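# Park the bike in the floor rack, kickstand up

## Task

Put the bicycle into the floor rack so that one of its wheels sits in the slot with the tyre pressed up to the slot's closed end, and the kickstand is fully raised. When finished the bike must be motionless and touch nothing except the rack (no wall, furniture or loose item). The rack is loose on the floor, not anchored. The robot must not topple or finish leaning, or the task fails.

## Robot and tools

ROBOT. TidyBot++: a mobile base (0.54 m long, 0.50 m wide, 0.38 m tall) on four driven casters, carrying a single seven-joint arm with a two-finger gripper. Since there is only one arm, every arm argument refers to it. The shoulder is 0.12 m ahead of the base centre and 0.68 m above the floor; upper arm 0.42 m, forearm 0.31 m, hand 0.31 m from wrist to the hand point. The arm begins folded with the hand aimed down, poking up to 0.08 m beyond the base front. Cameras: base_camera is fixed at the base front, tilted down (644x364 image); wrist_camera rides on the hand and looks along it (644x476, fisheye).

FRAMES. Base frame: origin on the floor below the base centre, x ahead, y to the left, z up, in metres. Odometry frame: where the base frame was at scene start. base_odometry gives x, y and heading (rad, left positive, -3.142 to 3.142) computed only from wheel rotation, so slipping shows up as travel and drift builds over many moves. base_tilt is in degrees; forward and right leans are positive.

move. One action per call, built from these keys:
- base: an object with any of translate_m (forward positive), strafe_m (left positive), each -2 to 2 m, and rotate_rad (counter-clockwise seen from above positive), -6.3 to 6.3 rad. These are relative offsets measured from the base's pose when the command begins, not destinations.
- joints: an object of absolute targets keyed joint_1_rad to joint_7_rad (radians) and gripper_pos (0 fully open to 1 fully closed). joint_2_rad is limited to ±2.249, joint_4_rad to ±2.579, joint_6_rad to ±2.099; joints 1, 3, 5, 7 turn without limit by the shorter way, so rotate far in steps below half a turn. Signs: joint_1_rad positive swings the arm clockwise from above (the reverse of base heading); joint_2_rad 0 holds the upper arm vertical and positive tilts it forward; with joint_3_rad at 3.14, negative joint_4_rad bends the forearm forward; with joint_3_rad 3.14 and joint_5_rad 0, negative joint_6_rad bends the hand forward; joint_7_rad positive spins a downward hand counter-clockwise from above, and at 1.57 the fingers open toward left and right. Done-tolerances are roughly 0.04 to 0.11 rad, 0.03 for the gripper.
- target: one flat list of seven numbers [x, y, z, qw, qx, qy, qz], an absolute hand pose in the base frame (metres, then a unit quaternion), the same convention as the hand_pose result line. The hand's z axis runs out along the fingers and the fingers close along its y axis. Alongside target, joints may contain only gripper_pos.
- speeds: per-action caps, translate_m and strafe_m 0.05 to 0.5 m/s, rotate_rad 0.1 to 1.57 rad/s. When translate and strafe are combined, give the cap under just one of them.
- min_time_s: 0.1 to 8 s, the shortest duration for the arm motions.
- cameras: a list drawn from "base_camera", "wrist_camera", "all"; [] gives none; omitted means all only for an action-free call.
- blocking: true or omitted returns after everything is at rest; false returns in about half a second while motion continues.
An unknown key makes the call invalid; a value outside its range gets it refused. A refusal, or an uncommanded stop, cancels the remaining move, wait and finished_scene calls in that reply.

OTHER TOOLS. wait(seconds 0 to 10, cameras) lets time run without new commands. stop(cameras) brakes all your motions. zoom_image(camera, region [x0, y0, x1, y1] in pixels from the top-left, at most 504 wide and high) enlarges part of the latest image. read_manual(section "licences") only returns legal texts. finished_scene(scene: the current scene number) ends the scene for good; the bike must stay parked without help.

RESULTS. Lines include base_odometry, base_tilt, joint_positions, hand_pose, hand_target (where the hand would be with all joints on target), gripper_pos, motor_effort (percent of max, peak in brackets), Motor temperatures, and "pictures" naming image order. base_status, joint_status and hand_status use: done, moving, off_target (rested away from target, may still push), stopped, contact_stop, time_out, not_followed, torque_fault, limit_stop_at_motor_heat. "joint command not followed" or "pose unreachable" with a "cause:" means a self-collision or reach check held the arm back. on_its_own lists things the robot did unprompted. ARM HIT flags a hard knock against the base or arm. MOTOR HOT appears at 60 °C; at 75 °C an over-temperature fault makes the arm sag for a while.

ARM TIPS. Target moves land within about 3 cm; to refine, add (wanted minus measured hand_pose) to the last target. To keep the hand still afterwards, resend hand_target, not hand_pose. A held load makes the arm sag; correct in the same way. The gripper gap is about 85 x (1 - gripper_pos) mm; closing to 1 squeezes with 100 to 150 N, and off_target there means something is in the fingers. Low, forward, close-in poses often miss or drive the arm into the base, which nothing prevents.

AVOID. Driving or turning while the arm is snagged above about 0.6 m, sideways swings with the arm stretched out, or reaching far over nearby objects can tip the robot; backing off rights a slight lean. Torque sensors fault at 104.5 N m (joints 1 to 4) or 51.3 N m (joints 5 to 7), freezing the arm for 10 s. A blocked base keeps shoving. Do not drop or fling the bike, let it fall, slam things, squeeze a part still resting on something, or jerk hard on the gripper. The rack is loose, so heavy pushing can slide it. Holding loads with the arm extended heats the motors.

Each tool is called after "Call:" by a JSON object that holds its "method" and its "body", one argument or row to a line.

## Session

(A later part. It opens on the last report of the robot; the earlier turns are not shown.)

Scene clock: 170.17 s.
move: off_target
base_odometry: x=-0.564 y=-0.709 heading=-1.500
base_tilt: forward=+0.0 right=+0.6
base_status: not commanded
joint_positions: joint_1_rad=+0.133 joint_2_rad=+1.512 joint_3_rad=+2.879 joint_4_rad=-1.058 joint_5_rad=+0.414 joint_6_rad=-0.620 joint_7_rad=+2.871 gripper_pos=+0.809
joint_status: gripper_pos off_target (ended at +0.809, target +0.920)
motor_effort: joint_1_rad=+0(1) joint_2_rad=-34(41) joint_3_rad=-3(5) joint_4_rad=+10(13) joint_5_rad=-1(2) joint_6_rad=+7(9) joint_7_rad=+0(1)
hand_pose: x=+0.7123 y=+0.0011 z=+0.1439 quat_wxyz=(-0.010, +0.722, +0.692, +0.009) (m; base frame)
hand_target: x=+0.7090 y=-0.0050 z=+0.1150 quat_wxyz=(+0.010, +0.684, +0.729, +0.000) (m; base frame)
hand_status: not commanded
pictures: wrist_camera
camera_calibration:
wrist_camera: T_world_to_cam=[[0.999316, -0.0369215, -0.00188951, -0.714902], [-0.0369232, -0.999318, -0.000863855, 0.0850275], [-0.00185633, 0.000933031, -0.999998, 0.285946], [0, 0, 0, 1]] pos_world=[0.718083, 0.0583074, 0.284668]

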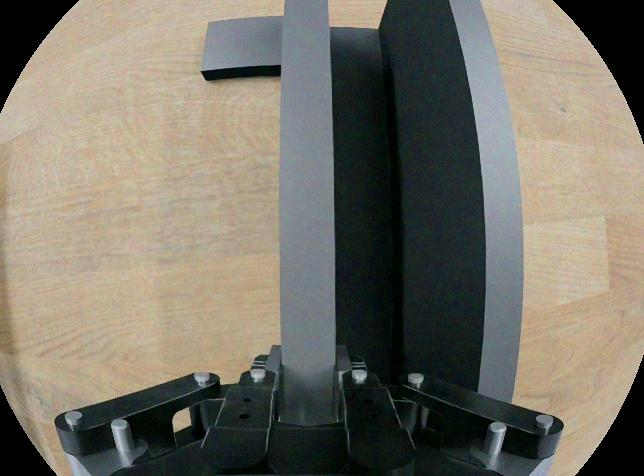

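Call:
{"method": "move", "body": {
  "target": [0.745, -0.005, 0.255, 0.01, 0.684, 0.7295, 0.0],
  "min_time_s": 1.2,
  "cameras": ["base_camera"]
}}

Call:
{"method": "move", "body": {
  "base": {"translate_m": -0.073, "strafe_m": 0.5155, "rotate_rad": 0.019},
  "speeds": {"strafe_m": 0.35},
  "cameras": ["all"]
}}

Scene clock: 172.00 s.
move: off_target
base_odometry: x=-0.564 y=-0.709 heading=-1.500
base_tilt: forward=+0.0 right=+0.6
base_status: not commanded
joint_positions: joint_1_rad=+0.133 joint_2_rad=+1.453 joint_3_rad=+2.879 joint_4_rad=-1.086 joint_5_rad=+0.414 joint_6_rad=-0.736 joint_7_rad=+2.937 gripper_pos=+0.809
joint_status: not commanded
motor_effort: joint_1_rad=+0(1) joint_2_rad=-52(52) joint_3_rad=-5(6) joint_4_rad=+11(12) joint_5_rad=-1(2) joint_6_rad=+0(7) joint_7_rad=+1(2)
hand_pose: x=+0.6921 y=-0.0082 z=+0.1749 quat_wxyz=(-0.028, +0.695, +0.717, -0.031) (m; base frame)
hand_target: x=+0.7450 y=-0.0050 z=+0.2550 quat_wxyz=(+0.010, +0.684, +0.729, +0.000) (m; base frame)
hand_status: off_target (0.096 m and 5.9 deg from the pose sent, 0.116 m and 6.6 deg at the start)
pictures: base_camera

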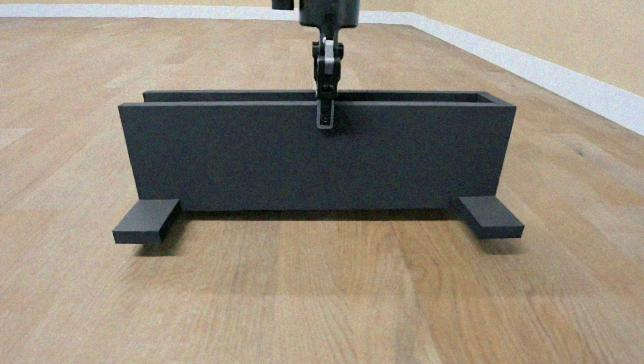

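Scene clock: 174.67 s.
move: done
base_odometry: x=-0.055 y=-0.600 heading=-1.479
base_tilt: forward=+0.0 right=+0.6
base_status: done
joint_positions: joint_1_rad=+0.115 joint_2_rad=+1.451 joint_3_rad=+2.886 joint_4_rad=-1.086 joint_5_rad=+0.414 joint_6_rad=-0.736 joint_7_rad=+2.939 gripper_pos=+0.809
joint_status: not commanded
motor_effort: joint_1_rad=+0(7) joint_2_rad=-52(52) joint_3_rad=-5(9) joint_4_rad=+11(12) joint_5_rad=-1(3) joint_6_rad=+0(1) joint_7_rad=+0(1)
hand_pose: x=+0.6921 y=-0.0017 z=+0.1751 quat_wxyz=(-0.025, +0.688, +0.724, -0.034) (m; base frame)
hand_target: x=+0.7450 y=-0.0050 z=+0.2550 quat_wxyz=(+0.010, +0.684, +0.729, +0.000) (m; base frame)
hand_status: not commanded
pictures: base_camera, wrist_camera
camera_calibration:
wrist_camera: T_world_to_cam=[[0.994952, 0.0557882, -0.0834122, -0.677302], [0.0588561, -0.99766, 0.0347828, 0.00899493], [-0.0812766, -0.0395165, -0.995908, 0.371371], [0, 0, 0, 1]] pos_world=[0.703538, 0.0614346, 0.313043]

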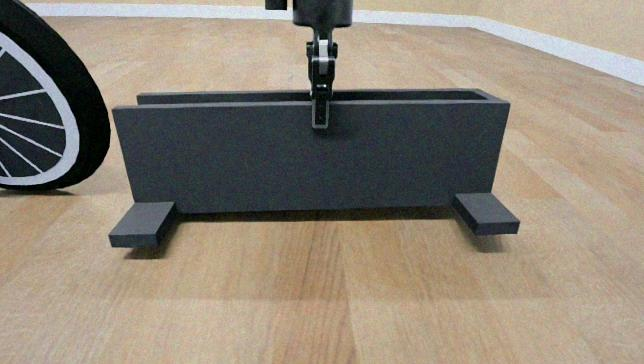

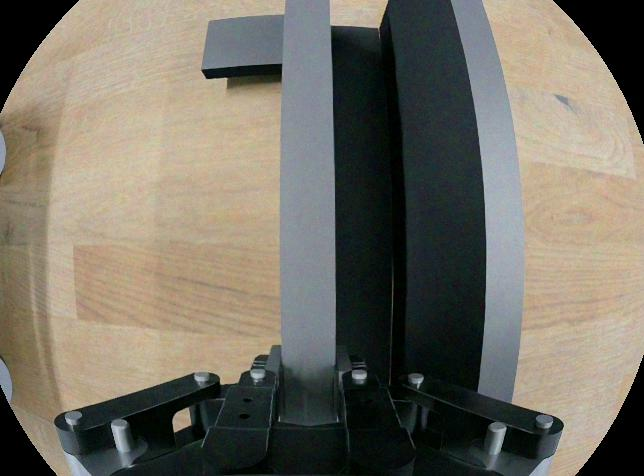

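Call:
{"method": "move", "body": {
  "target": [0.735, -0.005, 0.20, 0.01, 0.738, 0.675, 0.01],
  "min_time_s": 1.0,
  "cameras": ["base_camera"]
}}

Scene clock: 176.10 s.
move: done
base_odometry: x=-0.055 y=-0.600 heading=-1.479
base_tilt: forward=+0.0 right=+0.6
base_status: not commanded
joint_positions: joint_1_rad=+0.115 joint_2_rad=+1.451 joint_3_rad=+2.887 joint_4_rad=-1.089 joint_5_rad=+0.414 joint_6_rad=-0.706 joint_7_rad=+2.866 gripper_pos=+0.809
joint_status: not commanded
motor_effort: joint_1_rad=+0(1) joint_2_rad=-52(52) joint_3_rad=-5(6) joint_4_rad=+11(11) joint_5_rad=-1(2) joint_6_rad=+0(1) joint_7_rad=+1(1)
hand_pose: x=+0.6998 y=+0.0008 z=+0.1740 quat_wxyz=(-0.017, +0.714, +0.699, -0.022) (m; base frame)
hand_target: x=+0.7350 y=-0.0050 z=+0.2000 quat_wxyz=(+0.010, +0.738, +0.675, +0.010) (m; base frame)
hand_status: done (0.044 m and 6.2 deg from the pose sent, 0.050 m and 10.3 deg at the start)
pictures: base_camera

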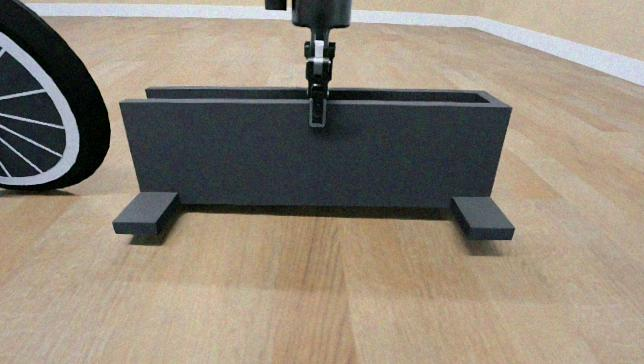

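Call:
{"method": "move", "body": {
  "target": [0.725, -0.004, 0.15, 0.01, 0.75, 0.661, 0.01],
  "min_time_s": 1.0
}}

Call:
{"method": "move", "body": {
  "target": [0.715, -0.004, 0.105, 0.01, 0.75, 0.661, 0.01],
  "min_time_s": 1.0,
  "cameras": ["all"]
}}

Scene clock: 177.53 s.
move: done
base_odometry: x=-0.055 y=-0.600 heading=-1.480
base_tilt: forward=+0.0 right=+0.6
base_status: not commanded
joint_positions: joint_1_rad=+0.115 joint_2_rad=+1.491 joint_3_rad=+2.898 joint_4_rad=-1.085 joint_5_rad=+0.414 joint_6_rad=-0.646 joint_7_rad=+2.820 gripper_pos=+0.809
joint_status: not commanded
motor_effort: joint_1_rad=+0(2) joint_2_rad=-48(52) joint_3_rad=-3(6) joint_4_rad=+10(12) joint_5_rad=-2(2) joint_6_rad=+0(1) joint_7_rad=+0(1)
hand_pose: x=+0.6988 y=+0.0010 z=+0.1501 quat_wxyz=(-0.013, +0.731, +0.682, -0.012) (m; base frame)
hand_target: x=+0.7250 y=-0.0040 z=+0.1500 quat_wxyz=(+0.010, +0.750, +0.661, +0.010) (m; base frame)
hand_status: done (0.027 m and 4.8 deg from the pose sent, 0.035 m and 7.7 deg at the start)
pictures: none

Scene clock: 178.83 s.
move: done
base_odometry: x=-0.055 y=-0.600 heading=-1.480
base_tilt: forward=+0.0 right=+0.6
base_status: not commanded
joint_positions: joint_1_rad=+0.114 joint_2_rad=+1.509 joint_3_rad=+2.898 joint_4_rad=-1.057 joint_5_rad=+0.414 joint_6_rad=-0.628 joint_7_rad=+2.820 gripper_pos=+0.809
joint_status: not commanded
motor_effort: joint_1_rad=+2(2) joint_2_rad=-38(49) joint_3_rad=-1(4) joint_4_rad=+13(13) joint_5_rad=+2(3) joint_6_rad=+6(6) joint_7_rad=+0(1)
hand_pose: x=+0.7105 y=+0.0008 z=+0.1440 quat_wxyz=(-0.005, +0.734, +0.679, -0.001) (m; base frame)
hand_target: x=+0.7150 y=-0.0040 z=+0.1050 quat_wxyz=(+0.010, +0.750, +0.661, +0.010) (m; base frame)
hand_status: done (0.040 m and 3.5 deg from the pose sent, 0.048 m and 4.8 deg at the start)
pictures: base_camera, wrist_camera
camera_calibration:
wrist_camera: T_world_to_cam=[[0.997438, -0.0710325, -0.00849557, -0.710714], [-0.0708431, -0.99727, 0.0208333, 0.105677], [-0.00995222, -0.0201781, -0.999747, 0.291853], [0, 0, 0, 1]] pos_world=[0.719284, 0.0607941, 0.283539]

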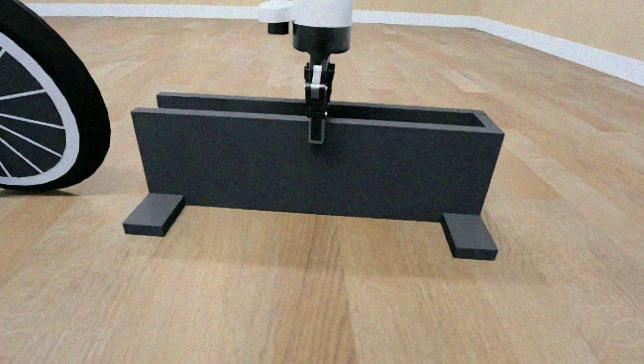

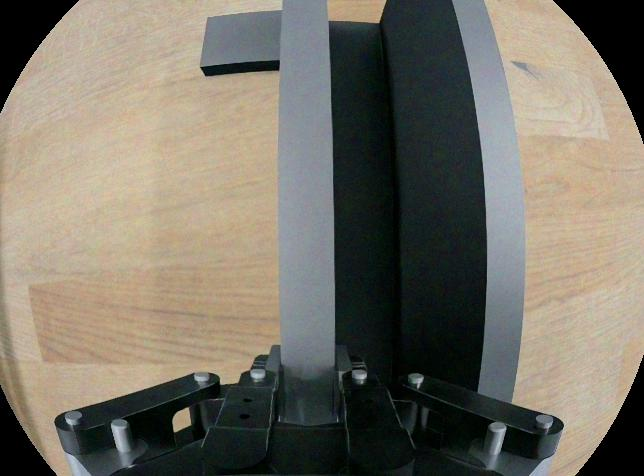

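Call:
{"method": "move", "body": {
  "base": {"strafe_m": -0.03, "rotate_rad": 0.036},
  "speeds": {"strafe_m": 0.1, "rotate_rad": 0.1},
  "cameras": ["base_camera"]
}}

Scene clock: 180.00 s.
move: done
base_odometry: x=-0.084 y=-0.602 heading=-1.443
base_tilt: forward=+0.0 right=+0.6
base_status: done
joint_positions: joint_1_rad=+0.109 joint_2_rad=+1.512 joint_3_rad=+2.900 joint_4_rad=-1.047 joint_5_rad=+0.414 joint_6_rad=-0.626 joint_7_rad=+2.799 gripper_pos=+0.809
joint_status: not commanded
motor_effort: joint_1_rad=+0(4) joint_2_rad=-37(39) joint_3_rad=+0(6) joint_4_rad=+12(13) joint_5_rad=+4(6) joint_6_rad=+7(8) joint_7_rad=+2(2)
hand_pose: x=+0.7152 y=+0.0023 z=+0.1440 quat_wxyz=(-0.001, +0.740, +0.672, +0.002) (m; base frame)
hand_target: x=+0.7150 y=-0.0040 z=+0.1050 quat_wxyz=(+0.010, +0.750, +0.661, +0.010) (m; base frame)
hand_status: not commanded
pictures: base_camera

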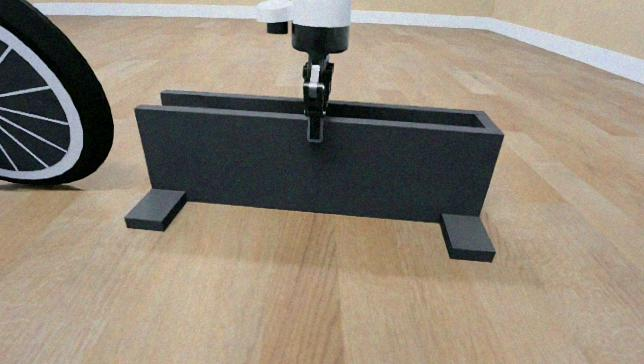

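Call:
{"method": "move", "body": {
  "base": {"rotate_rad": 0.06},
  "speeds": {"rotate_rad": 0.15},
  "cameras": ["base_camera"]
}}

Scene clock: 181.13 s.
move: done
base_odometry: x=-0.084 y=-0.602 heading=-1.384
base_tilt: forward=+0.0 right=+0.6
base_status: done
joint_positions: joint_1_rad=+0.148 joint_2_rad=+1.512 joint_3_rad=+2.924 joint_4_rad=-1.037 joint_5_rad=+0.414 joint_6_rad=-0.622 joint_7_rad=+2.794 gripper_pos=+0.809
joint_status: not commanded
motor_effort: joint_1_rad=-5(10) joint_2_rad=-31(37) joint_3_rad=-3(7) joint_4_rad=+11(12) joint_5_rad=+2(4) joint_6_rad=+10(15) joint_7_rad=+2(3)
hand_pose: x=+0.7193 y=-0.0353 z=+0.1436 quat_wxyz=(+0.011, +0.756, +0.655, -0.003) (m; base frame)
hand_target: x=+0.7150 y=-0.0040 z=+0.1050 quat_wxyz=(+0.010, +0.750, +0.661, +0.010) (m; base frame)
hand_status: not commanded
pictures: base_camera

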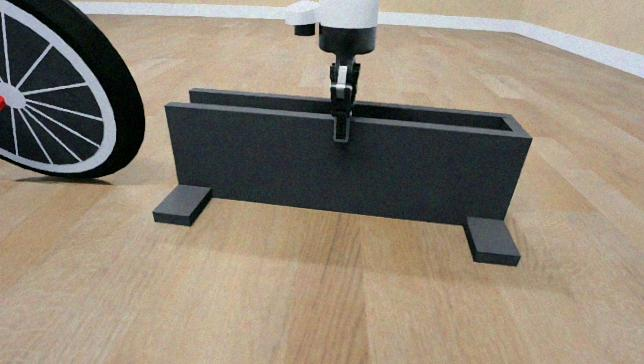

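Call:
{"method": "move", "body": {
  "base": {"rotate_rad": 0.035, "translate_m": -0.015},
  "speeds": {"rotate_rad": 0.15, "translate_m": 0.05},
  "cameras": ["base_camera"]
}}

Scene clock: 182.07 s.
move: done
base_odometry: x=-0.087 y=-0.587 heading=-1.349
base_tilt: forward=+0.0 right=+0.6
base_status: done
joint_positions: joint_1_rad=+0.148 joint_2_rad=+1.517 joint_3_rad=+2.933 joint_4_rad=-1.010 joint_5_rad=+0.414 joint_6_rad=-0.614 joint_7_rad=+2.794 gripper_pos=+0.809
joint_status: not commanded
motor_effort: joint_1_rad=-5(10) joint_2_rad=-34(39) joint_3_rad=-4(8) joint_4_rad=+7(10) joint_5_rad=+0(2) joint_6_rad=+5(11) joint_7_rad=+1(2)
hand_pose: x=+0.7334 y=-0.0426 z=+0.1453 quat_wxyz=(+0.024, +0.758, +0.652, +0.004) (m; base frame)
hand_target: x=+0.7150 y=-0.0040 z=+0.1050 quat_wxyz=(+0.010, +0.750, +0.661, +0.010) (m; base frame)
hand_status: not commanded
pictures: base_camera

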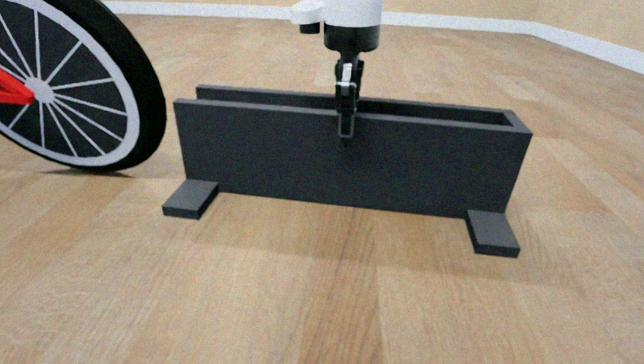

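Call:
{"method": "move", "body": {
  "target": [0.728, -0.047, 0.115, 0.015, 0.745, 0.667, 0.005],
  "min_time_s": 0.6
}}

Call:
{"method": "move", "body": {
  "joints": {"gripper_pos": 0.55},
  "cameras": ["wrist_camera"]
}}

Call:
{"method": "move", "body": {
  "target": [0.70, -0.047, 0.34, 0.0, 0.75, 0.661, 0.0],
  "min_time_s": 1.2,
  "cameras": ["base_camera"]
}}

Scene clock: 183.30 s.
move: done
base_odometry: x=-0.087 y=-0.587 heading=-1.349
base_tilt: forward=+0.0 right=+0.6
base_status: not commanded
joint_positions: joint_1_rad=+0.156 joint_2_rad=+1.524 joint_3_rad=+2.922 joint_4_rad=-0.993 joint_5_rad=+0.413 joint_6_rad=-0.627 joint_7_rad=+2.816 gripper_pos=+0.809
joint_status: not commanded
motor_effort: joint_1_rad=-2(6) joint_2_rad=-41(41) joint_3_rad=-1(4) joint_4_rad=+13(13) joint_5_rad=+5(6) joint_6_rad=+9(9) joint_7_rad=+2(3)
hand_pose: x=+0.7357 y=-0.0434 z=+0.1446 quat_wxyz=(+0.021, +0.754, +0.656, +0.006) (m; base frame)
hand_target: x=+0.7280 y=-0.0470 z=+0.1150 quat_wxyz=(+0.015, +0.745, +0.667, +0.005) (m; base frame)
hand_status: done (0.031 m and 1.7 deg from the pose sent, 0.031 m and 2.4 deg at the start)
pictures: none

Scene clock: 184.03 s.
move: done
base_odometry: x=-0.087 y=-0.587 heading=-1.349
base_tilt: forward=+0.0 right=+0.6
base_status: not commanded
joint_positions: joint_1_rad=+0.156 joint_2_rad=+1.533 joint_3_rad=+2.922 joint_4_rad=-0.972 joint_5_rad=+0.413 joint_6_rad=-0.613 joint_7_rad=+2.829 gripper_pos=+0.550
joint_status: all done
motor_effort: joint_1_rad=+0(2) joint_2_rad=-42(44) joint_3_rad=-3(4) joint_4_rad=+9(13) joint_5_rad=-2(5) joint_6_rad=+1(9) joint_7_rad=+1(3)
hand_pose: x=+0.7462 y=-0.0444 z=+0.1431 quat_wxyz=(+0.029, +0.751, +0.659, +0.015) (m; base frame)
hand_target: x=+0.7280 y=-0.0470 z=+0.1150 quat_wxyz=(+0.015, +0.745, +0.667, +0.005) (m; base frame)
hand_status: not commanded
pictures: wrist_camera
camera_calibration:
wrist_camera: T_world_to_cam=[[0.99042, -0.122757, 0.0632422, -0.756925], [-0.125479, -0.991248, 0.0410133, 0.101277], [0.0576541, -0.0485559, -0.997155, 0.238289], [0, 0, 0, 1]] pos_world=[0.748643, 0.0190435, 0.281327]

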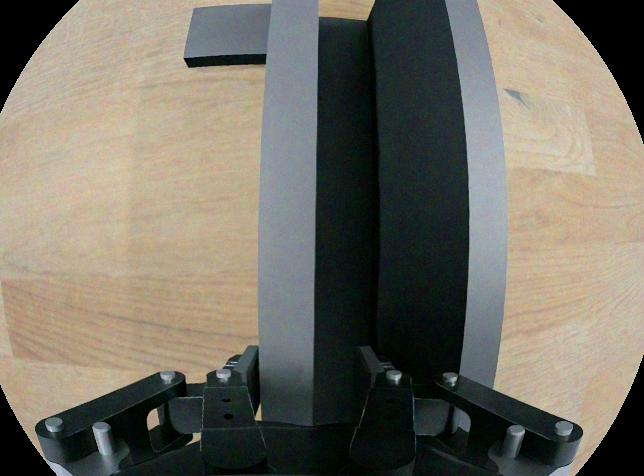

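Scene clock: 185.83 s.
move: done
base_odometry: x=-0.087 y=-0.587 heading=-1.349
base_tilt: forward=+0.0 right=+0.6
base_status: not commanded
joint_positions: joint_1_rad=+0.206 joint_2_rad=+1.138 joint_3_rad=+2.882 joint_4_rad=-1.299 joint_5_rad=+0.413 joint_6_rad=-0.731 joint_7_rad=+2.829 gripper_pos=+0.550
joint_status: not commanded
motor_effort: joint_1_rad=+0(1) joint_2_rad=-39(46) joint_3_rad=-4(4) joint_4_rad=+9(10) joint_5_rad=-1(2) joint_6_rad=+0(2) joint_7_rad=+0(1)
hand_pose: x=+0.7106 y=-0.0534 z=+0.3200 quat_wxyz=(+0.023, +0.741, +0.671, -0.003) (m; base frame)
hand_target: x=+0.7000 y=-0.0470 z=+0.3400 quat_wxyz=(+0.000, +0.750, +0.661, +0.000) (m; base frame)
hand_status: done (0.024 m and 3.0 deg from the pose sent, 0.202 m and 3.7 deg at the start)
pictures: base_camera

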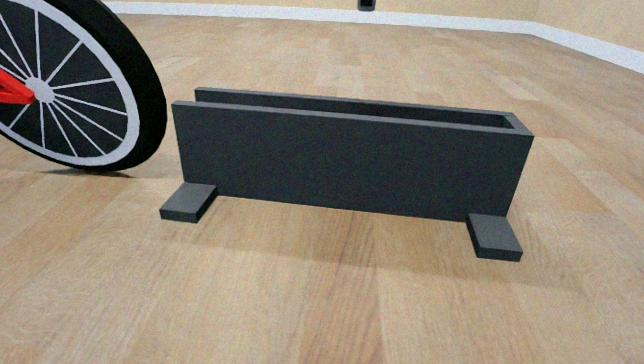

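Call:
{"method": "move", "body": {
  "target": [0.722, 0.055, 0.25, 0.0, 0.745, 0.667, 0.0],
  "min_time_s": 0.8,
  "cameras": ["wrist_camera"]
}}

Scene clock: 187.93 s.
move: done
base_odometry: x=-0.087 y=-0.587 heading=-1.349
base_tilt: forward=+0.0 right=+0.6
base_status: not commanded
joint_positions: joint_1_rad=+0.023 joint_2_rad=+1.260 joint_3_rad=+2.884 joint_4_rad=-1.167 joint_5_rad=+0.413 joint_6_rad=-0.731 joint_7_rad=+2.762 gripper_pos=+0.550
joint_status: not commanded
motor_effort: joint_1_rad=+0(3) joint_2_rad=-41(44) joint_3_rad=-4(5) joint_4_rad=+9(11) joint_5_rad=-1(2) joint_6_rad=+0(1) joint_7_rad=+1(1)
hand_pose: x=+0.7349 y=+0.0530 z=+0.2742 quat_wxyz=(+0.022, +0.713, +0.701, +0.005) (m; base frame)
hand_target: x=+0.7220 y=+0.0550 z=+0.2500 quat_wxyz=(+0.000, +0.745, +0.667, +0.000) (m; base frame)
hand_status: done (0.028 m and 6.0 deg from the pose sent, 0.130 m and 2.7 deg at the start)
pictures: wrist_camera
camera_calibration:
wrist_camera: T_world_to_cam=[[0.999217, -0.0101048, 0.0382415, -0.747681], [-0.0119978, -0.998697, 0.0496011, 0.105615], [0.0376904, -0.0500211, -0.998037, 0.389429], [0, 0, 0, 1]] pos_world=[0.733685, 0.117402, 0.412018]

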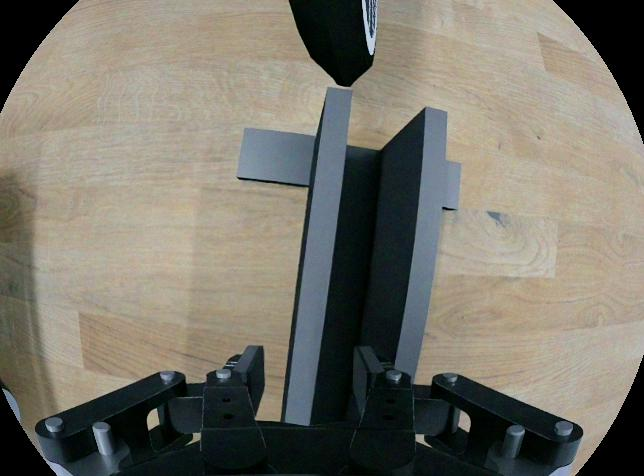

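Call:
{"method": "move", "body": {
  "target": [0.721, 0.055, 0.118, 0.015, 0.745, 0.667, 0.0],
  "min_time_s": 0.9,
  "cameras": ["wrist_camera"]
}}

Scene clock: 189.57 s.
move: done
base_odometry: x=-0.087 y=-0.587 heading=-1.349
base_tilt: forward=+0.0 right=+0.6
base_status: not commanded
joint_positions: joint_1_rad=+0.004 joint_2_rad=+1.521 joint_3_rad=+2.925 joint_4_rad=-0.991 joint_5_rad=+0.413 joint_6_rad=-0.650 joint_7_rad=+2.736 gripper_pos=+0.550
joint_status: not commanded
motor_effort: joint_1_rad=-1(1) joint_2_rad=-42(44) joint_3_rad=-4(4) joint_4_rad=+9(10) joint_5_rad=-1(2) joint_6_rad=+0(3) joint_7_rad=+1(1)
hand_pose: x=+0.7307 y=+0.0465 z=+0.1464 quat_wxyz=(+0.018, +0.730, +0.683, -0.002) (m; base frame)
hand_target: x=+0.7210 y=+0.0550 z=+0.1180 quat_wxyz=(+0.015, +0.745, +0.667, +0.000) (m; base frame)
hand_status: done (0.031 m and 2.5 deg from the pose sent, 0.157 m and 5.5 deg at the start)
pictures: wrist_camera
camera_calibration:
wrist_camera: T_world_to_cam=[[0.997847, -0.061155, 0.0237148, -0.733163], [-0.0623303, -0.996675, 0.0524777, 0.141695], [0.0204267, -0.0538429, -0.99834, 0.274469], [0, 0, 0, 1]] pos_world=[0.734809, 0.111166, 0.283964]

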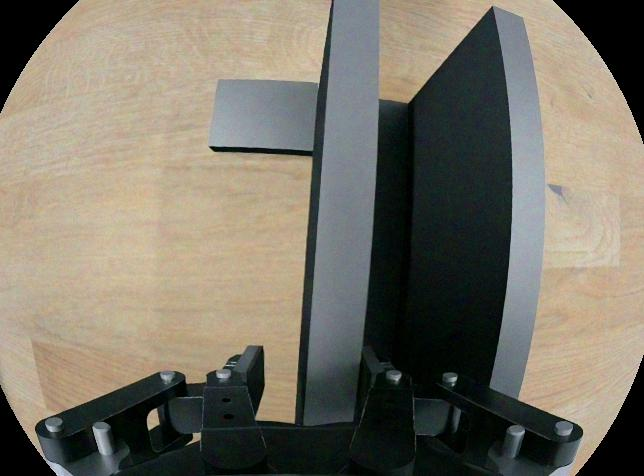

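Call:
{"method": "move", "body": {
  "target": [0.75, 0.055, 0.118, 0.015, 0.745, 0.667, 0.0],
  "min_time_s": 0.8,
  "cameras": ["base_camera"]
}}

Scene clock: 190.87 s.
move: done
base_odometry: x=-0.087 y=-0.587 heading=-1.349
base_tilt: forward=+0.0 right=+0.6
base_status: not commanded
joint_positions: joint_1_rad=-0.015 joint_2_rad=+1.566 joint_3_rad=+2.939 joint_4_rad=-0.844 joint_5_rad=+0.371 joint_6_rad=-0.715 joint_7_rad=+2.741 gripper_pos=+0.550
joint_status: not commanded
motor_effort: joint_1_rad=+0(0) joint_2_rad=-44(44) joint_3_rad=-2(3) joint_4_rad=+13(13) joint_5_rad=+0(2) joint_6_rad=+5(6) joint_7_rad=+1(1)
hand_pose: x=+0.7641 y=+0.0464 z=+0.1463 quat_wxyz=(+0.030, +0.745, +0.667, +0.006) (m; base frame)
hand_target: x=+0.7500 y=+0.0550 z=+0.1180 quat_wxyz=(+0.015, +0.745, +0.667, +0.000) (m; base frame)
hand_status: done (0.033 m and 1.9 deg from the pose sent, 0.035 m and 2.5 deg at the start)
pictures: base_camera

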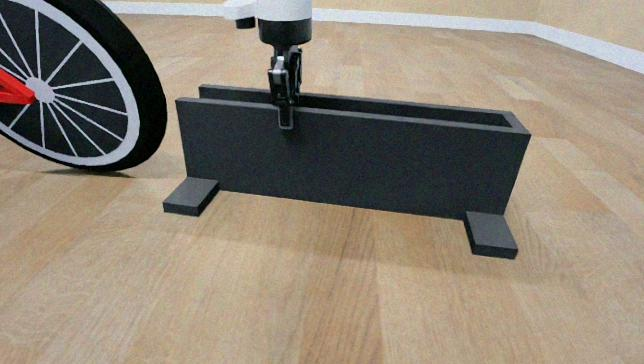

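Call:
{"method": "move", "body": {
  "target": [0.75, 0.055, 0.28, 0.015, 0.745, 0.667, 0],
  "min_time_s": 1,
  "cameras": ["all"]
}}

Scene clock: 193.17 s.
move: done
base_odometry: x=-0.087 y=-0.587 heading=-1.349
base_tilt: forward=+0.0 right=+0.6
base_status: not commanded
joint_positions: joint_1_rad=-0.015 joint_2_rad=+1.316 joint_3_rad=+2.935 joint_4_rad=-1.050 joint_5_rad=+0.371 joint_6_rad=-0.767 joint_7_rad=+2.741 gripper_pos=+0.550
joint_status: not commanded
motor_effort: joint_1_rad=+0(1) joint_2_rad=-42(46) joint_3_rad=-3(4) joint_4_rad=+10(13) joint_5_rad=-1(2) joint_6_rad=+0(5) joint_7_rad=+1(1)
hand_pose: x=+0.7592 y=+0.0501 z=+0.2611 quat_wxyz=(+0.037, +0.731, +0.681, +0.001) (m; base frame)
hand_target: x=+0.7500 y=+0.0550 z=+0.2800 quat_wxyz=(+0.015, +0.745, +0.667, +0.000) (m; base frame)
hand_status: done (0.022 m and 3.4 deg from the pose sent, 0.135 m and 1.9 deg at the start)
pictures: base_camera, wrist_camera
camera_calibration:
wrist_camera: T_world_to_cam=[[0.996473, -0.0633237, 0.0550644, -0.77112], [-0.0673109, -0.994995, 0.0738537, 0.139242], [0.0501121, -0.0772996, -0.995748, 0.366614], [0, 0, 0, 1]] pos_world=[0.759401, 0.118054, 0.397233]

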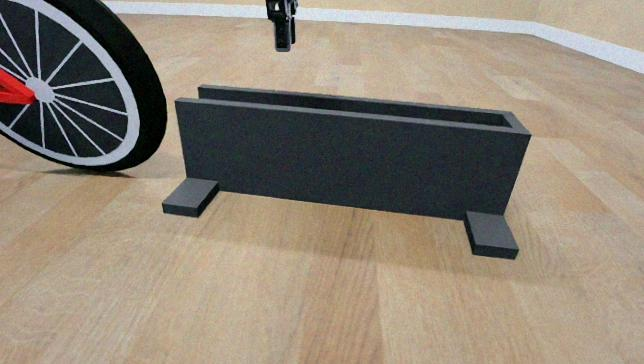

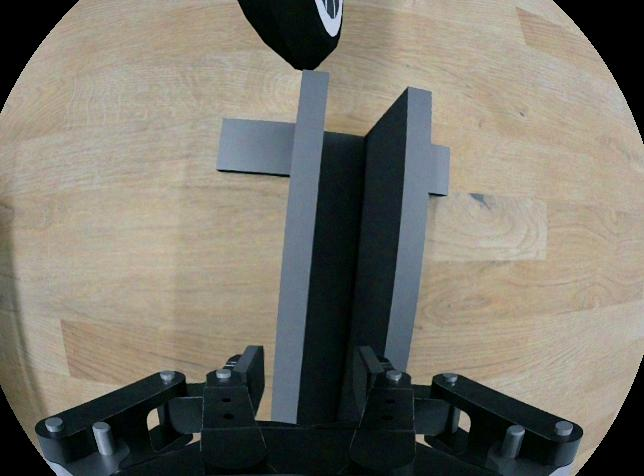

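Call:
{"method": "zoom_image", "body": {
  "camera": "base_camera",
  "region": [0, 80, 240, 230]
}}

Call:
{"method": "zoom_image", "body": {
  "camera": "wrist_camera",
  "region": [200, 0, 460, 240]
}}

Scaled by 2.100.

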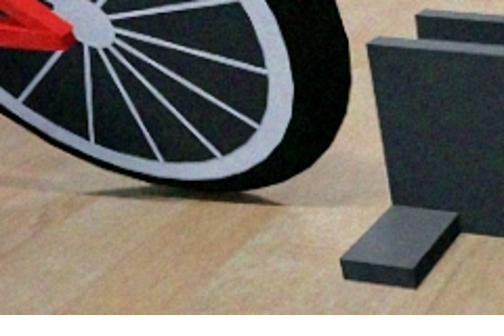

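Scaled by 1.938.

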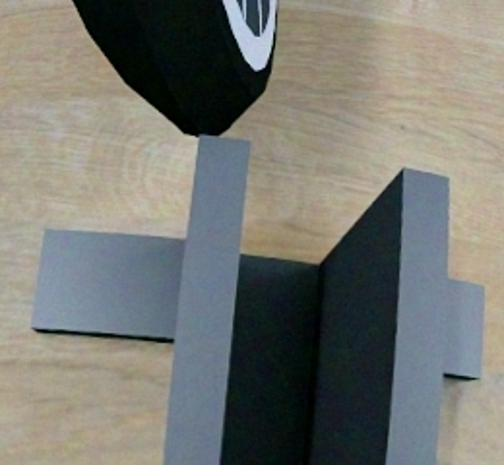

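Call:
{"method": "move", "body": {
  "joints": {"joint_1_rad":0,"joint_2_rad":-0.322,"joint_3_rad":3.14,"joint_4_rad":-2.5,"joint_5_rad":0,"joint_6_rad":-0.4,"joint_7_rad":1.57,"gripper_pos":0},
  "base": {"translate_m":0.145,"strafe_m":0.612,"rotate_rad":-0.155},
  "cameras": ["all"]
}}

Scene clock: 200.03 s.
move: done
base_odometry: x=+0.542 y=-0.594 heading=-1.505
base_tilt: forward=+0.0 right=+0.6
base_status: done
joint_positions: joint_1_rad=+0.010 joint_2_rad=-0.297 joint_3_rad=+3.123 joint_4_rad=-2.482 joint_5_rad=+0.070 joint_6_rad=-0.445 joint_7_rad=+1.616 gripper_pos=+0.000
joint_status: all done
motor_effort: joint_1_rad=+0(8) joint_2_rad=-4(45) joint_3_rad=+1(6) joint_4_rad=+15(16) joint_5_rad=-1(3) joint_6_rad=+4(5) joint_7_rad=+1(2)
hand_pose: x=+0.4049 y=-0.0060 z=+0.6315 quat_wxyz=(+0.030, +0.966, +0.053, +0.252) (m; base frame)
hand_target: x=+0.4103 y=+0.0018 z=+0.6384 quat_wxyz=(+0.000, +0.961, +0.000, +0.278) (m; base frame)
hand_status: not commanded
pictures: base_camera, wrist_camera
camera_calibration:
wrist_camera: T_world_to_cam=[[0.0922245, -0.99187, 0.0876838, -0.102116], [-0.879114, -0.122459, -0.46061, 0.703663], [0.467603, -0.0346045, -0.883261, 0.508962], [0, 0, 0, 1]] pos_world=[0.390026, 0.00249647, 0.782615]

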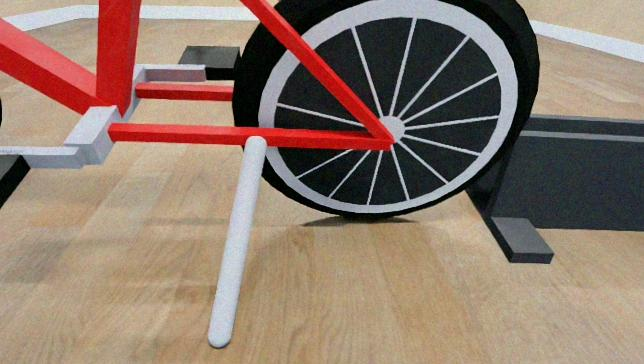

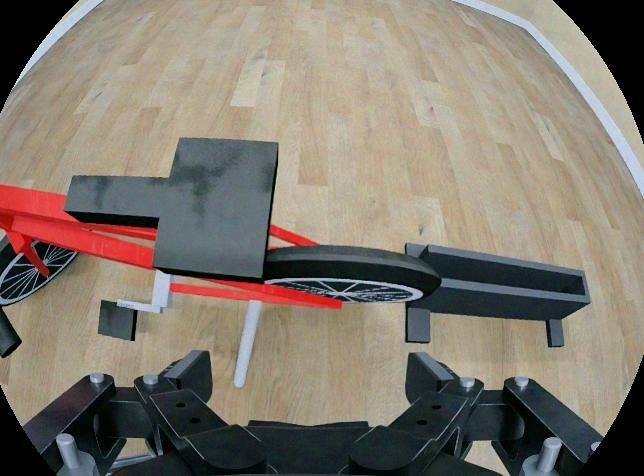

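Call:
{"method": "move", "body": {
  "target": [0.56, 0.21, 0.62, -0.09, 0.69, -0.71, 0.094],
  "min_time_s": 1.5,
  "cameras": ["all"]
}}

Scene clock: 205.47 s.
move: done
base_odometry: x=+0.542 y=-0.594 heading=-1.505
base_tilt: forward=+0.0 right=+0.6
base_status: not commanded
joint_positions: joint_1_rad=-0.798 joint_2_rad=+0.325 joint_3_rad=+3.508 joint_4_rad=-1.763 joint_5_rad=+0.055 joint_6_rad=-0.781 joint_7_rad=-0.443 gripper_pos=+0.000
joint_status: not commanded
motor_effort: joint_1_rad=+0(1) joint_2_rad=-23(24) joint_3_rad=+1(2) joint_4_rad=+14(16) joint_5_rad=+0(2) joint_6_rad=+2(5) joint_7_rad=+0(1)
hand_pose: x=+0.5727 y=+0.2021 z=+0.6357 quat_wxyz=(-0.110, +0.717, -0.677, +0.122) (m; base frame)
hand_target: x=+0.5600 y=+0.2100 z=+0.6200 quat_wxyz=(-0.090, +0.691, -0.711, +0.094) (m; base frame)
hand_status: done (0.022 m and 6.3 deg from the pose sent, 0.266 m and 98.8 deg at the start)
pictures: base_camera, wrist_camera
camera_calibration:
wrist_camera: T_world_to_cam=[[-0.944181, -0.0648946, -0.322971, 0.75579], [-0.0672193, 0.99773, -0.00396352, -0.103076], [0.322496, 0.0179676, -0.9464, 0.55406], [0, 0, 0, 1]] pos_world=[0.527992, 0.141934, 0.768053]

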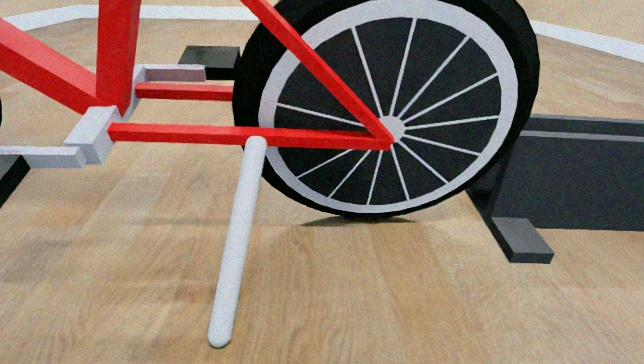

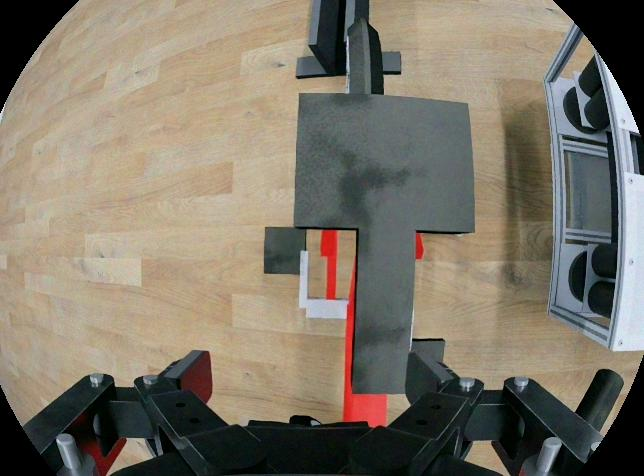

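Call:
{"method": "move", "body": {
  "target": [0.554, 0.222, 0.53, -0.085, 0.685, -0.717, 0.088],
  "min_time_s": 1.0,
  "cameras": ["wrist_camera"]
}}

Scene clock: 207.23 s.
move: done
base_odometry: x=+0.542 y=-0.594 heading=-1.505
base_tilt: forward=+0.0 right=+0.6
base_status: not commanded
joint_positions: joint_1_rad=-0.952 joint_2_rad=+0.504 joint_3_rad=+3.720 joint_4_rad=-1.854 joint_5_rad=-0.232 joint_6_rad=-0.658 joint_7_rad=-0.336 gripper_pos=+0.000
joint_status: not commanded
motor_effort: joint_1_rad=+0(1) joint_2_rad=-25(26) joint_3_rad=+4(4) joint_4_rad=+12(14) joint_5_rad=-1(2) joint_6_rad=+2(2) joint_7_rad=+1(1)
hand_pose: x=+0.5535 y=+0.2138 z=+0.5458 quat_wxyz=(-0.079, +0.686, -0.717, +0.091) (m; base frame)
hand_target: x=+0.5540 y=+0.2220 z=+0.5300 quat_wxyz=(-0.085, +0.686, -0.718, +0.088) (m; base frame)
hand_status: done (0.018 m and 0.7 deg from the pose sent, 0.109 m and 7.6 deg at the start)
pictures: wrist_camera
camera_calibration:
wrist_camera: T_world_to_cam=[[-0.970468, 0.035509, -0.238602, 0.656339], [0.0335759, 0.999362, 0.0121629, -0.181329], [0.238881, 0.00379243, -0.971041, 0.537779], [0, 0, 0, 1]] pos_world=[0.514579, 0.155868, 0.681015]

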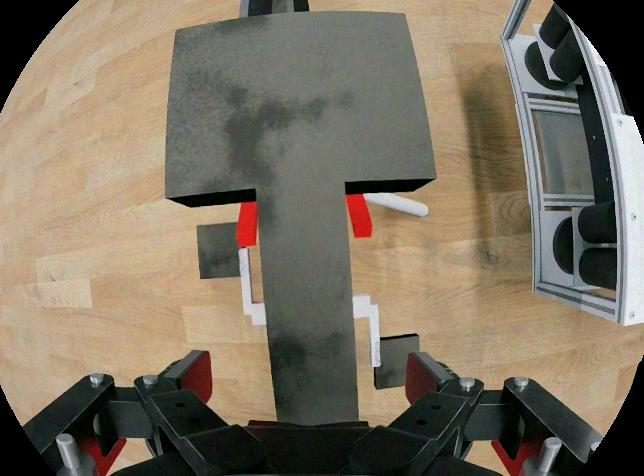

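Call:
{"method": "move", "body": {
  "target": [0.565, 0.222, 0.464, -0.085, 0.688, -0.715, 0.088],
  "min_time_s": 0.8,
  "cameras": ["wrist_camera"]
}}

Call:
{"method": "move", "body": {
  "joints": {"gripper_pos":0.8},
  "cameras": ["wrist_camera"]
}}

Scene clock: 208.83 s.
move: done
base_odometry: x=+0.542 y=-0.594 heading=-1.505
base_tilt: forward=+0.0 right=+0.6
base_status: not commanded
joint_positions: joint_1_rad=-0.952 joint_2_rad=+0.655 joint_3_rad=+3.720 joint_4_rad=-1.884 joint_5_rad=-0.457 joint_6_rad=-0.522 joint_7_rad=-0.136 gripper_pos=+0.000
joint_status: not commanded
motor_effort: joint_1_rad=+0(1) joint_2_rad=-27(29) joint_3_rad=+5(5) joint_4_rad=+9(12) joint_5_rad=-1(2) joint_6_rad=+2(2) joint_7_rad=+1(1)
hand_pose: x=+0.5575 y=+0.2303 z=+0.4788 quat_wxyz=(-0.080, +0.700, -0.704, +0.084) (m; base frame)
hand_target: x=+0.5650 y=+0.2220 z=+0.4640 quat_wxyz=(-0.085, +0.688, -0.715, +0.088) (m; base frame)
hand_status: done (0.019 m and 2.0 deg from the pose sent, 0.083 m and 0.8 deg at the start)
pictures: wrist_camera
camera_calibration:
wrist_camera: T_world_to_cam=[[-0.97316, -0.00109496, -0.230127, 0.649557], [-0.00564847, 0.999801, 0.0191291, -0.178754], [0.230061, 0.0199155, -0.972972, 0.473818], [0, 0, 0, 1]] pos_world=[0.522106, 0.169993, 0.613912]

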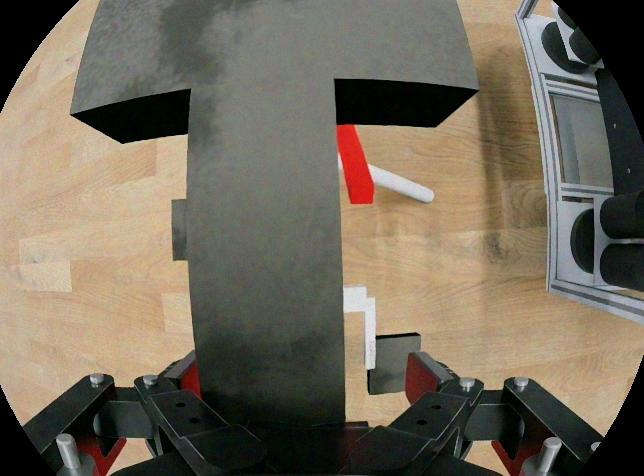

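Scene clock: 209.83 s.
move: off_target
base_odometry: x=+0.542 y=-0.594 heading=-1.505
base_tilt: forward=+0.0 right=+0.6
base_status: not commanded
joint_positions: joint_1_rad=-0.951 joint_2_rad=+0.651 joint_3_rad=+3.726 joint_4_rad=-1.880 joint_5_rad=-0.452 joint_6_rad=-0.500 joint_7_rad=-0.075 gripper_pos=+0.462
joint_status: gripper_pos off_target (ended at +0.462, target +0.800)
motor_effort: joint_1_rad=+1(3) joint_2_rad=-18(27) joint_3_rad=+3(5) joint_4_rad=+6(10) joint_5_rad=-6(15) joint_6_rad=+2(4) joint_7_rad=-4(12)
hand_pose: x=+0.5682 y=+0.2294 z=+0.4841 quat_wxyz=(-0.089, +0.720, -0.682, +0.096) (m; base frame)
hand_target: x=+0.5650 y=+0.2220 z=+0.4640 quat_wxyz=(-0.085, +0.688, -0.715, +0.088) (m; base frame)
hand_status: not commanded
pictures: wrist_camera
camera_calibration:
wrist_camera: T_world_to_cam=[[-0.963977, -0.060888, -0.258924, 0.683643], [-0.0645335, 0.9979, 0.00559495, -0.137483], [0.258039, 0.0221027, -0.965882, 0.456669], [0, 0, 0, 1]] pos_world=[0.532305, 0.168726, 0.618869]

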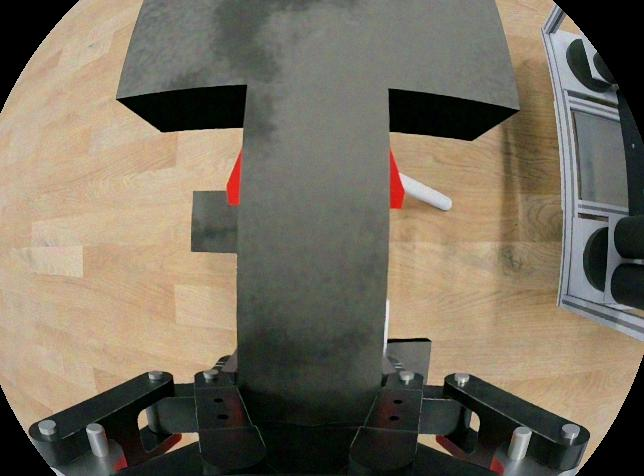

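Call:
{"method": "move", "body": {
  "target": [0.613, 0.222, 0.472, -0.0586, 0.7035, -0.7057, 0.0586],
  "min_time_s": 0.8
}}

Call:
{"method": "move", "body": {
  "target": [0.667, 0.222, 0.48, -0.0247, 0.705, -0.7082, 0.0247],
  "min_time_s": 0.8
}}

Call:
{"method": "move", "body": {
  "target": [0.715, 0.222, 0.482, 0.010, 0.705, -0.709, -0.010],
  "min_time_s": 0.8,
  "cameras": ["all"]
}}

Scene clock: 211.60 s.
move: off_target
base_odometry: x=+0.542 y=-0.594 heading=-1.505
base_tilt: forward=+0.0 right=+0.6
base_status: not commanded
joint_positions: joint_1_rad=-0.772 joint_2_rad=+0.675 joint_3_rad=+3.642 joint_4_rad=-1.738 joint_5_rad=-0.428 joint_6_rad=-0.697 joint_7_rad=-0.078 gripper_pos=+0.493
joint_status: not commanded
on_its_own: gripper_pos moved +0.031 toward your old target +0.800
motor_effort: joint_1_rad=-1(3) joint_2_rad=-24(26) joint_3_rad=+3(5) joint_4_rad=+19(20) joint_5_rad=-7(11) joint_6_rad=+14(14) joint_7_rad=-2(7)
hand_pose: x=+0.5865 y=+0.2115 z=+0.4876 quat_wxyz=(-0.056, +0.703, -0.708, +0.042) (m; base frame)
hand_target: x=+0.6130 y=+0.2220 z=+0.4720 quat_wxyz=(-0.059, +0.704, -0.706, +0.059) (m; base frame)
hand_status: off_target (0.032 m and 2.0 deg from the pose sent, 0.047 m and 6.5 deg at the start)
pictures: none

Scene clock: 213.07 s.
move: done
base_odometry: x=+0.542 y=-0.594 heading=-1.505
base_tilt: forward=+0.0 right=+0.6
base_status: not commanded
joint_positions: joint_1_rad=-0.610 joint_2_rad=+0.793 joint_3_rad=+3.551 joint_4_rad=-1.379 joint_5_rad=-0.372 joint_6_rad=-0.926 joint_7_rad=-0.110 gripper_pos=+0.536
joint_status: not commanded
on_its_own: gripper_pos moved +0.043 toward your old target +0.800
motor_effort: joint_1_rad=-1(2) joint_2_rad=-32(35) joint_3_rad=+2(4) joint_4_rad=+14(21) joint_5_rad=-5(8) joint_6_rad=+5(16) joint_7_rad=-1(2)
hand_pose: x=+0.6691 y=+0.2254 z=+0.5046 quat_wxyz=(-0.054, +0.709, -0.703, +0.022) (m; base frame)
hand_target: x=+0.6670 y=+0.2220 z=+0.4800 quat_wxyz=(-0.025, +0.705, -0.708, +0.025) (m; base frame)
hand_status: done (0.025 m and 3.4 deg from the pose sent, 0.082 m and 4.1 deg at the start)
pictures: none

Scene clock: 214.60 s.
move: done
base_odometry: x=+0.542 y=-0.594 heading=-1.505
base_tilt: forward=+0.0 right=+0.6
base_status: not commanded
joint_positions: joint_1_rad=-0.488 joint_2_rad=+0.951 joint_3_rad=+3.464 joint_4_rad=-1.003 joint_5_rad=-0.333 joint_6_rad=-1.210 joint_7_rad=-0.155 gripper_pos=+0.536
joint_status: not commanded
motor_effort: joint_1_rad=-1(1) joint_2_rad=-42(42) joint_3_rad=+2(3) joint_4_rad=+16(17) joint_5_rad=-3(6) joint_6_rad=+5(7) joint_7_rad=+0(1)
hand_pose: x=+0.7149 y=+0.2380 z=+0.5056 quat_wxyz=(-0.021, +0.716, -0.698, -0.017) (m; base frame)
hand_target: x=+0.7150 y=+0.2220 z=+0.4820 quat_wxyz=(+0.010, +0.705, -0.709, -0.010) (m; base frame)
hand_status: done (0.028 m and 4.1 deg from the pose sent, 0.051 m and 8.2 deg at the start)
pictures: base_camera, wrist_camera
camera_calibration:
wrist_camera: T_world_to_cam=[[-0.999489, -0.0312801, -0.00651028, 0.72186], [-0.0316988, 0.996336, 0.0794349, -0.197088], [0.0040017, 0.0796008, -0.996819, 0.622864], [0, 0, 0, 1]] pos_world=[0.712751, 0.169365, 0.641238]

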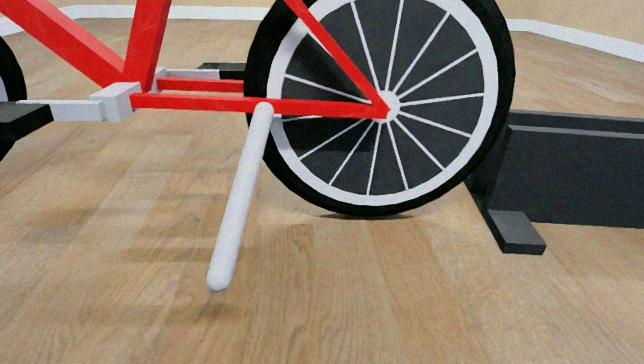

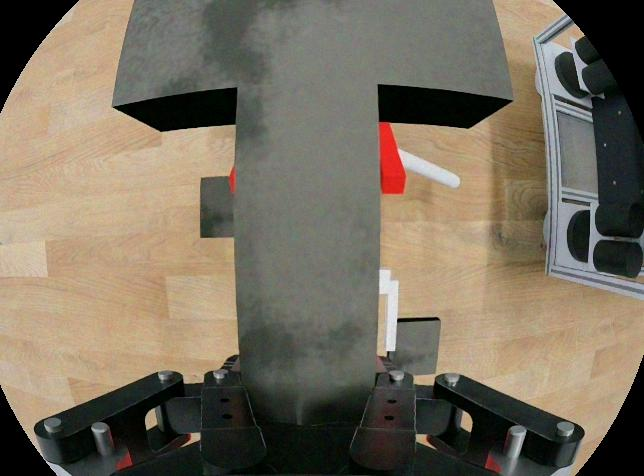

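Call:
{"method": "zoom_image", "body": {
  "camera": "base_camera",
  "region": [300, 60, 640, 270]
}}

Scaled by 1.482.

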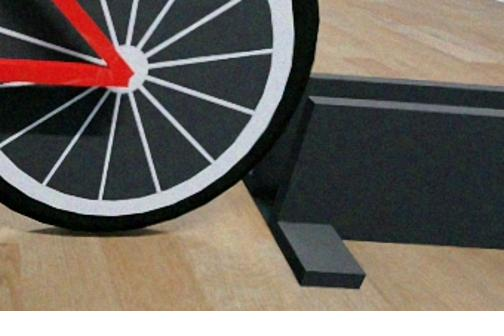

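Call:
{"method": "move", "body": {
  "target": [0.715, 0.222, 0.53, 0.010, 0.705, -0.709, -0.010],
  "min_time_s": 0.8
}}

Call:
{"method": "move", "body": {
  "base": {"translate_m":0.03},
  "speeds": {"translate_m":0.1},
  "cameras": ["all"]
}}

Scene clock: 217.73 s.
move: done
base_odometry: x=+0.542 y=-0.594 heading=-1.505
base_tilt: forward=+0.0 right=+0.6
base_status: not commanded
joint_positions: joint_1_rad=-0.479 joint_2_rad=+0.967 joint_3_rad=+3.446 joint_4_rad=-0.958 joint_5_rad=-0.310 joint_6_rad=-1.286 joint_7_rad=-0.175 gripper_pos=+0.545
joint_status: not commanded
motor_effort: joint_1_rad=+0(1) joint_2_rad=-52(54) joint_3_rad=+3(3) joint_4_rad=+18(19) joint_5_rad=-3(4) joint_6_rad=-1(4) joint_7_rad=-1(2)
hand_pose: x=+0.7051 y=+0.2369 z=+0.5076 quat_wxyz=(+0.003, +0.717, -0.697, -0.029) (m; base frame)
hand_target: x=+0.7150 y=+0.2220 z=+0.5300 quat_wxyz=(+0.010, +0.705, -0.709, -0.010) (m; base frame)
hand_status: done (0.029 m and 3.0 deg from the pose sent, 0.029 m and 4.1 deg at the start)
pictures: none

Scene clock: 218.63 s.
move: done
base_odometry: x=+0.544 y=-0.624 heading=-1.505
base_tilt: forward=+0.0 right=+0.6
base_status: done
joint_positions: joint_1_rad=-0.473 joint_2_rad=+0.970 joint_3_rad=+3.442 joint_4_rad=-0.953 joint_5_rad=-0.306 joint_6_rad=-1.314 joint_7_rad=-0.179 gripper_pos=+0.548
joint_status: not commanded
motor_effort: joint_1_rad=-1(2) joint_2_rad=-53(56) joint_3_rad=+2(4) joint_4_rad=+20(21) joint_5_rad=-3(3) joint_6_rad=+1(3) joint_7_rad=-2(2)
hand_pose: x=+0.6989 y=+0.2330 z=+0.5071 quat_wxyz=(+0.014, +0.715, -0.698, -0.036) (m; base frame)
hand_target: x=+0.7150 y=+0.2220 z=+0.5300 quat_wxyz=(+0.010, +0.705, -0.709, -0.010) (m; base frame)
hand_status: not commanded
pictures: base_camera, wrist_camera
camera_calibration:
wrist_camera: T_world_to_cam=[[-0.996979, -0.0316217, 0.0709489, 0.664738], [-0.0275795, 0.997979, 0.0572474, -0.184794], [-0.0726158, 0.0551177, -0.995836, 0.683591], [0, 0, 0, 1]] pos_world=[0.707272, 0.167763, 0.644161]

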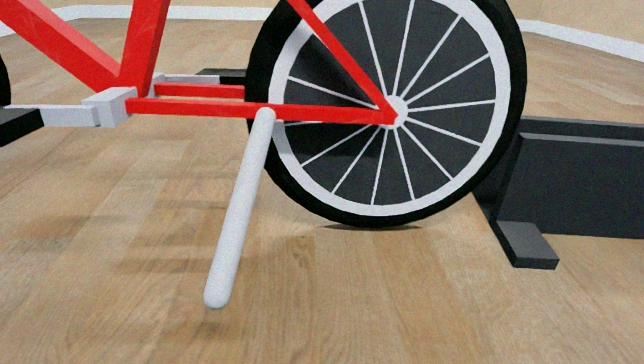

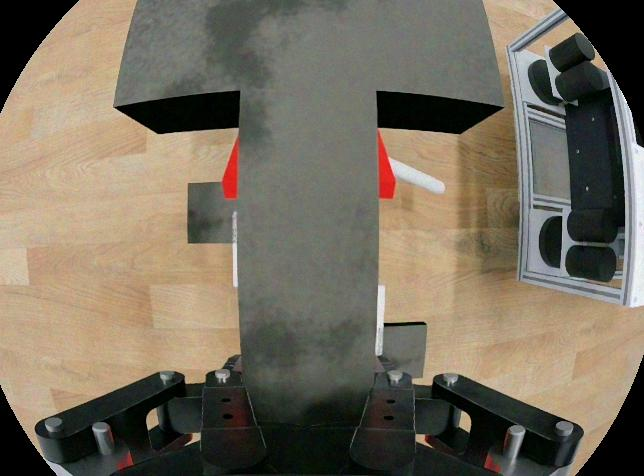

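Call:
{"method": "move", "body": {
  "target": [0.715, 0.222, 0.63, 0.0, 0.706, -0.708, 0.0],
  "min_time_s": 1.0,
  "cameras": ["base_camera"]
}}

Scene clock: 220.40 s.
move: off_target
base_odometry: x=+0.544 y=-0.624 heading=-1.505
base_tilt: forward=+0.1 right=+0.6
base_status: not commanded
joint_positions: joint_1_rad=-0.463 joint_2_rad=+1.016 joint_3_rad=+3.417 joint_4_rad=-0.843 joint_5_rad=-0.270 joint_6_rad=-1.416 joint_7_rad=-0.200 gripper_pos=+0.555
joint_status: not commanded
motor_effort: joint_1_rad=+0(1) joint_2_rad=-78(80) joint_3_rad=+3(4) joint_4_rad=+25(26) joint_5_rad=-2(4) joint_6_rad=-12(13) joint_7_rad=-3(4)
hand_pose: x=+0.6993 y=+0.2368 z=+0.5094 quat_wxyz=(+0.039, +0.722, -0.690, -0.041) (m; base frame)
hand_target: x=+0.7150 y=+0.2220 z=+0.6300 quat_wxyz=(+0.000, +0.706, -0.708, +0.000) (m; base frame)
hand_status: off_target (0.123 m and 7.0 deg from the pose sent, 0.124 m and 4.7 deg at the start)
pictures: base_camera

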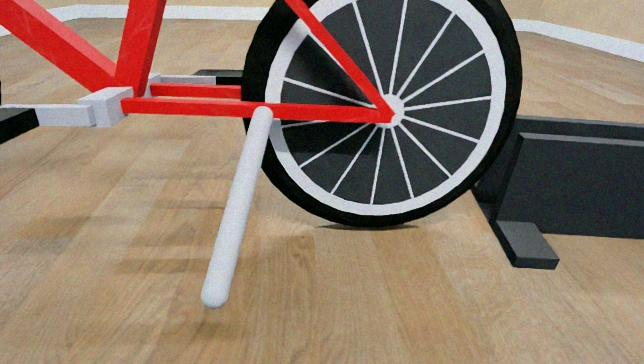

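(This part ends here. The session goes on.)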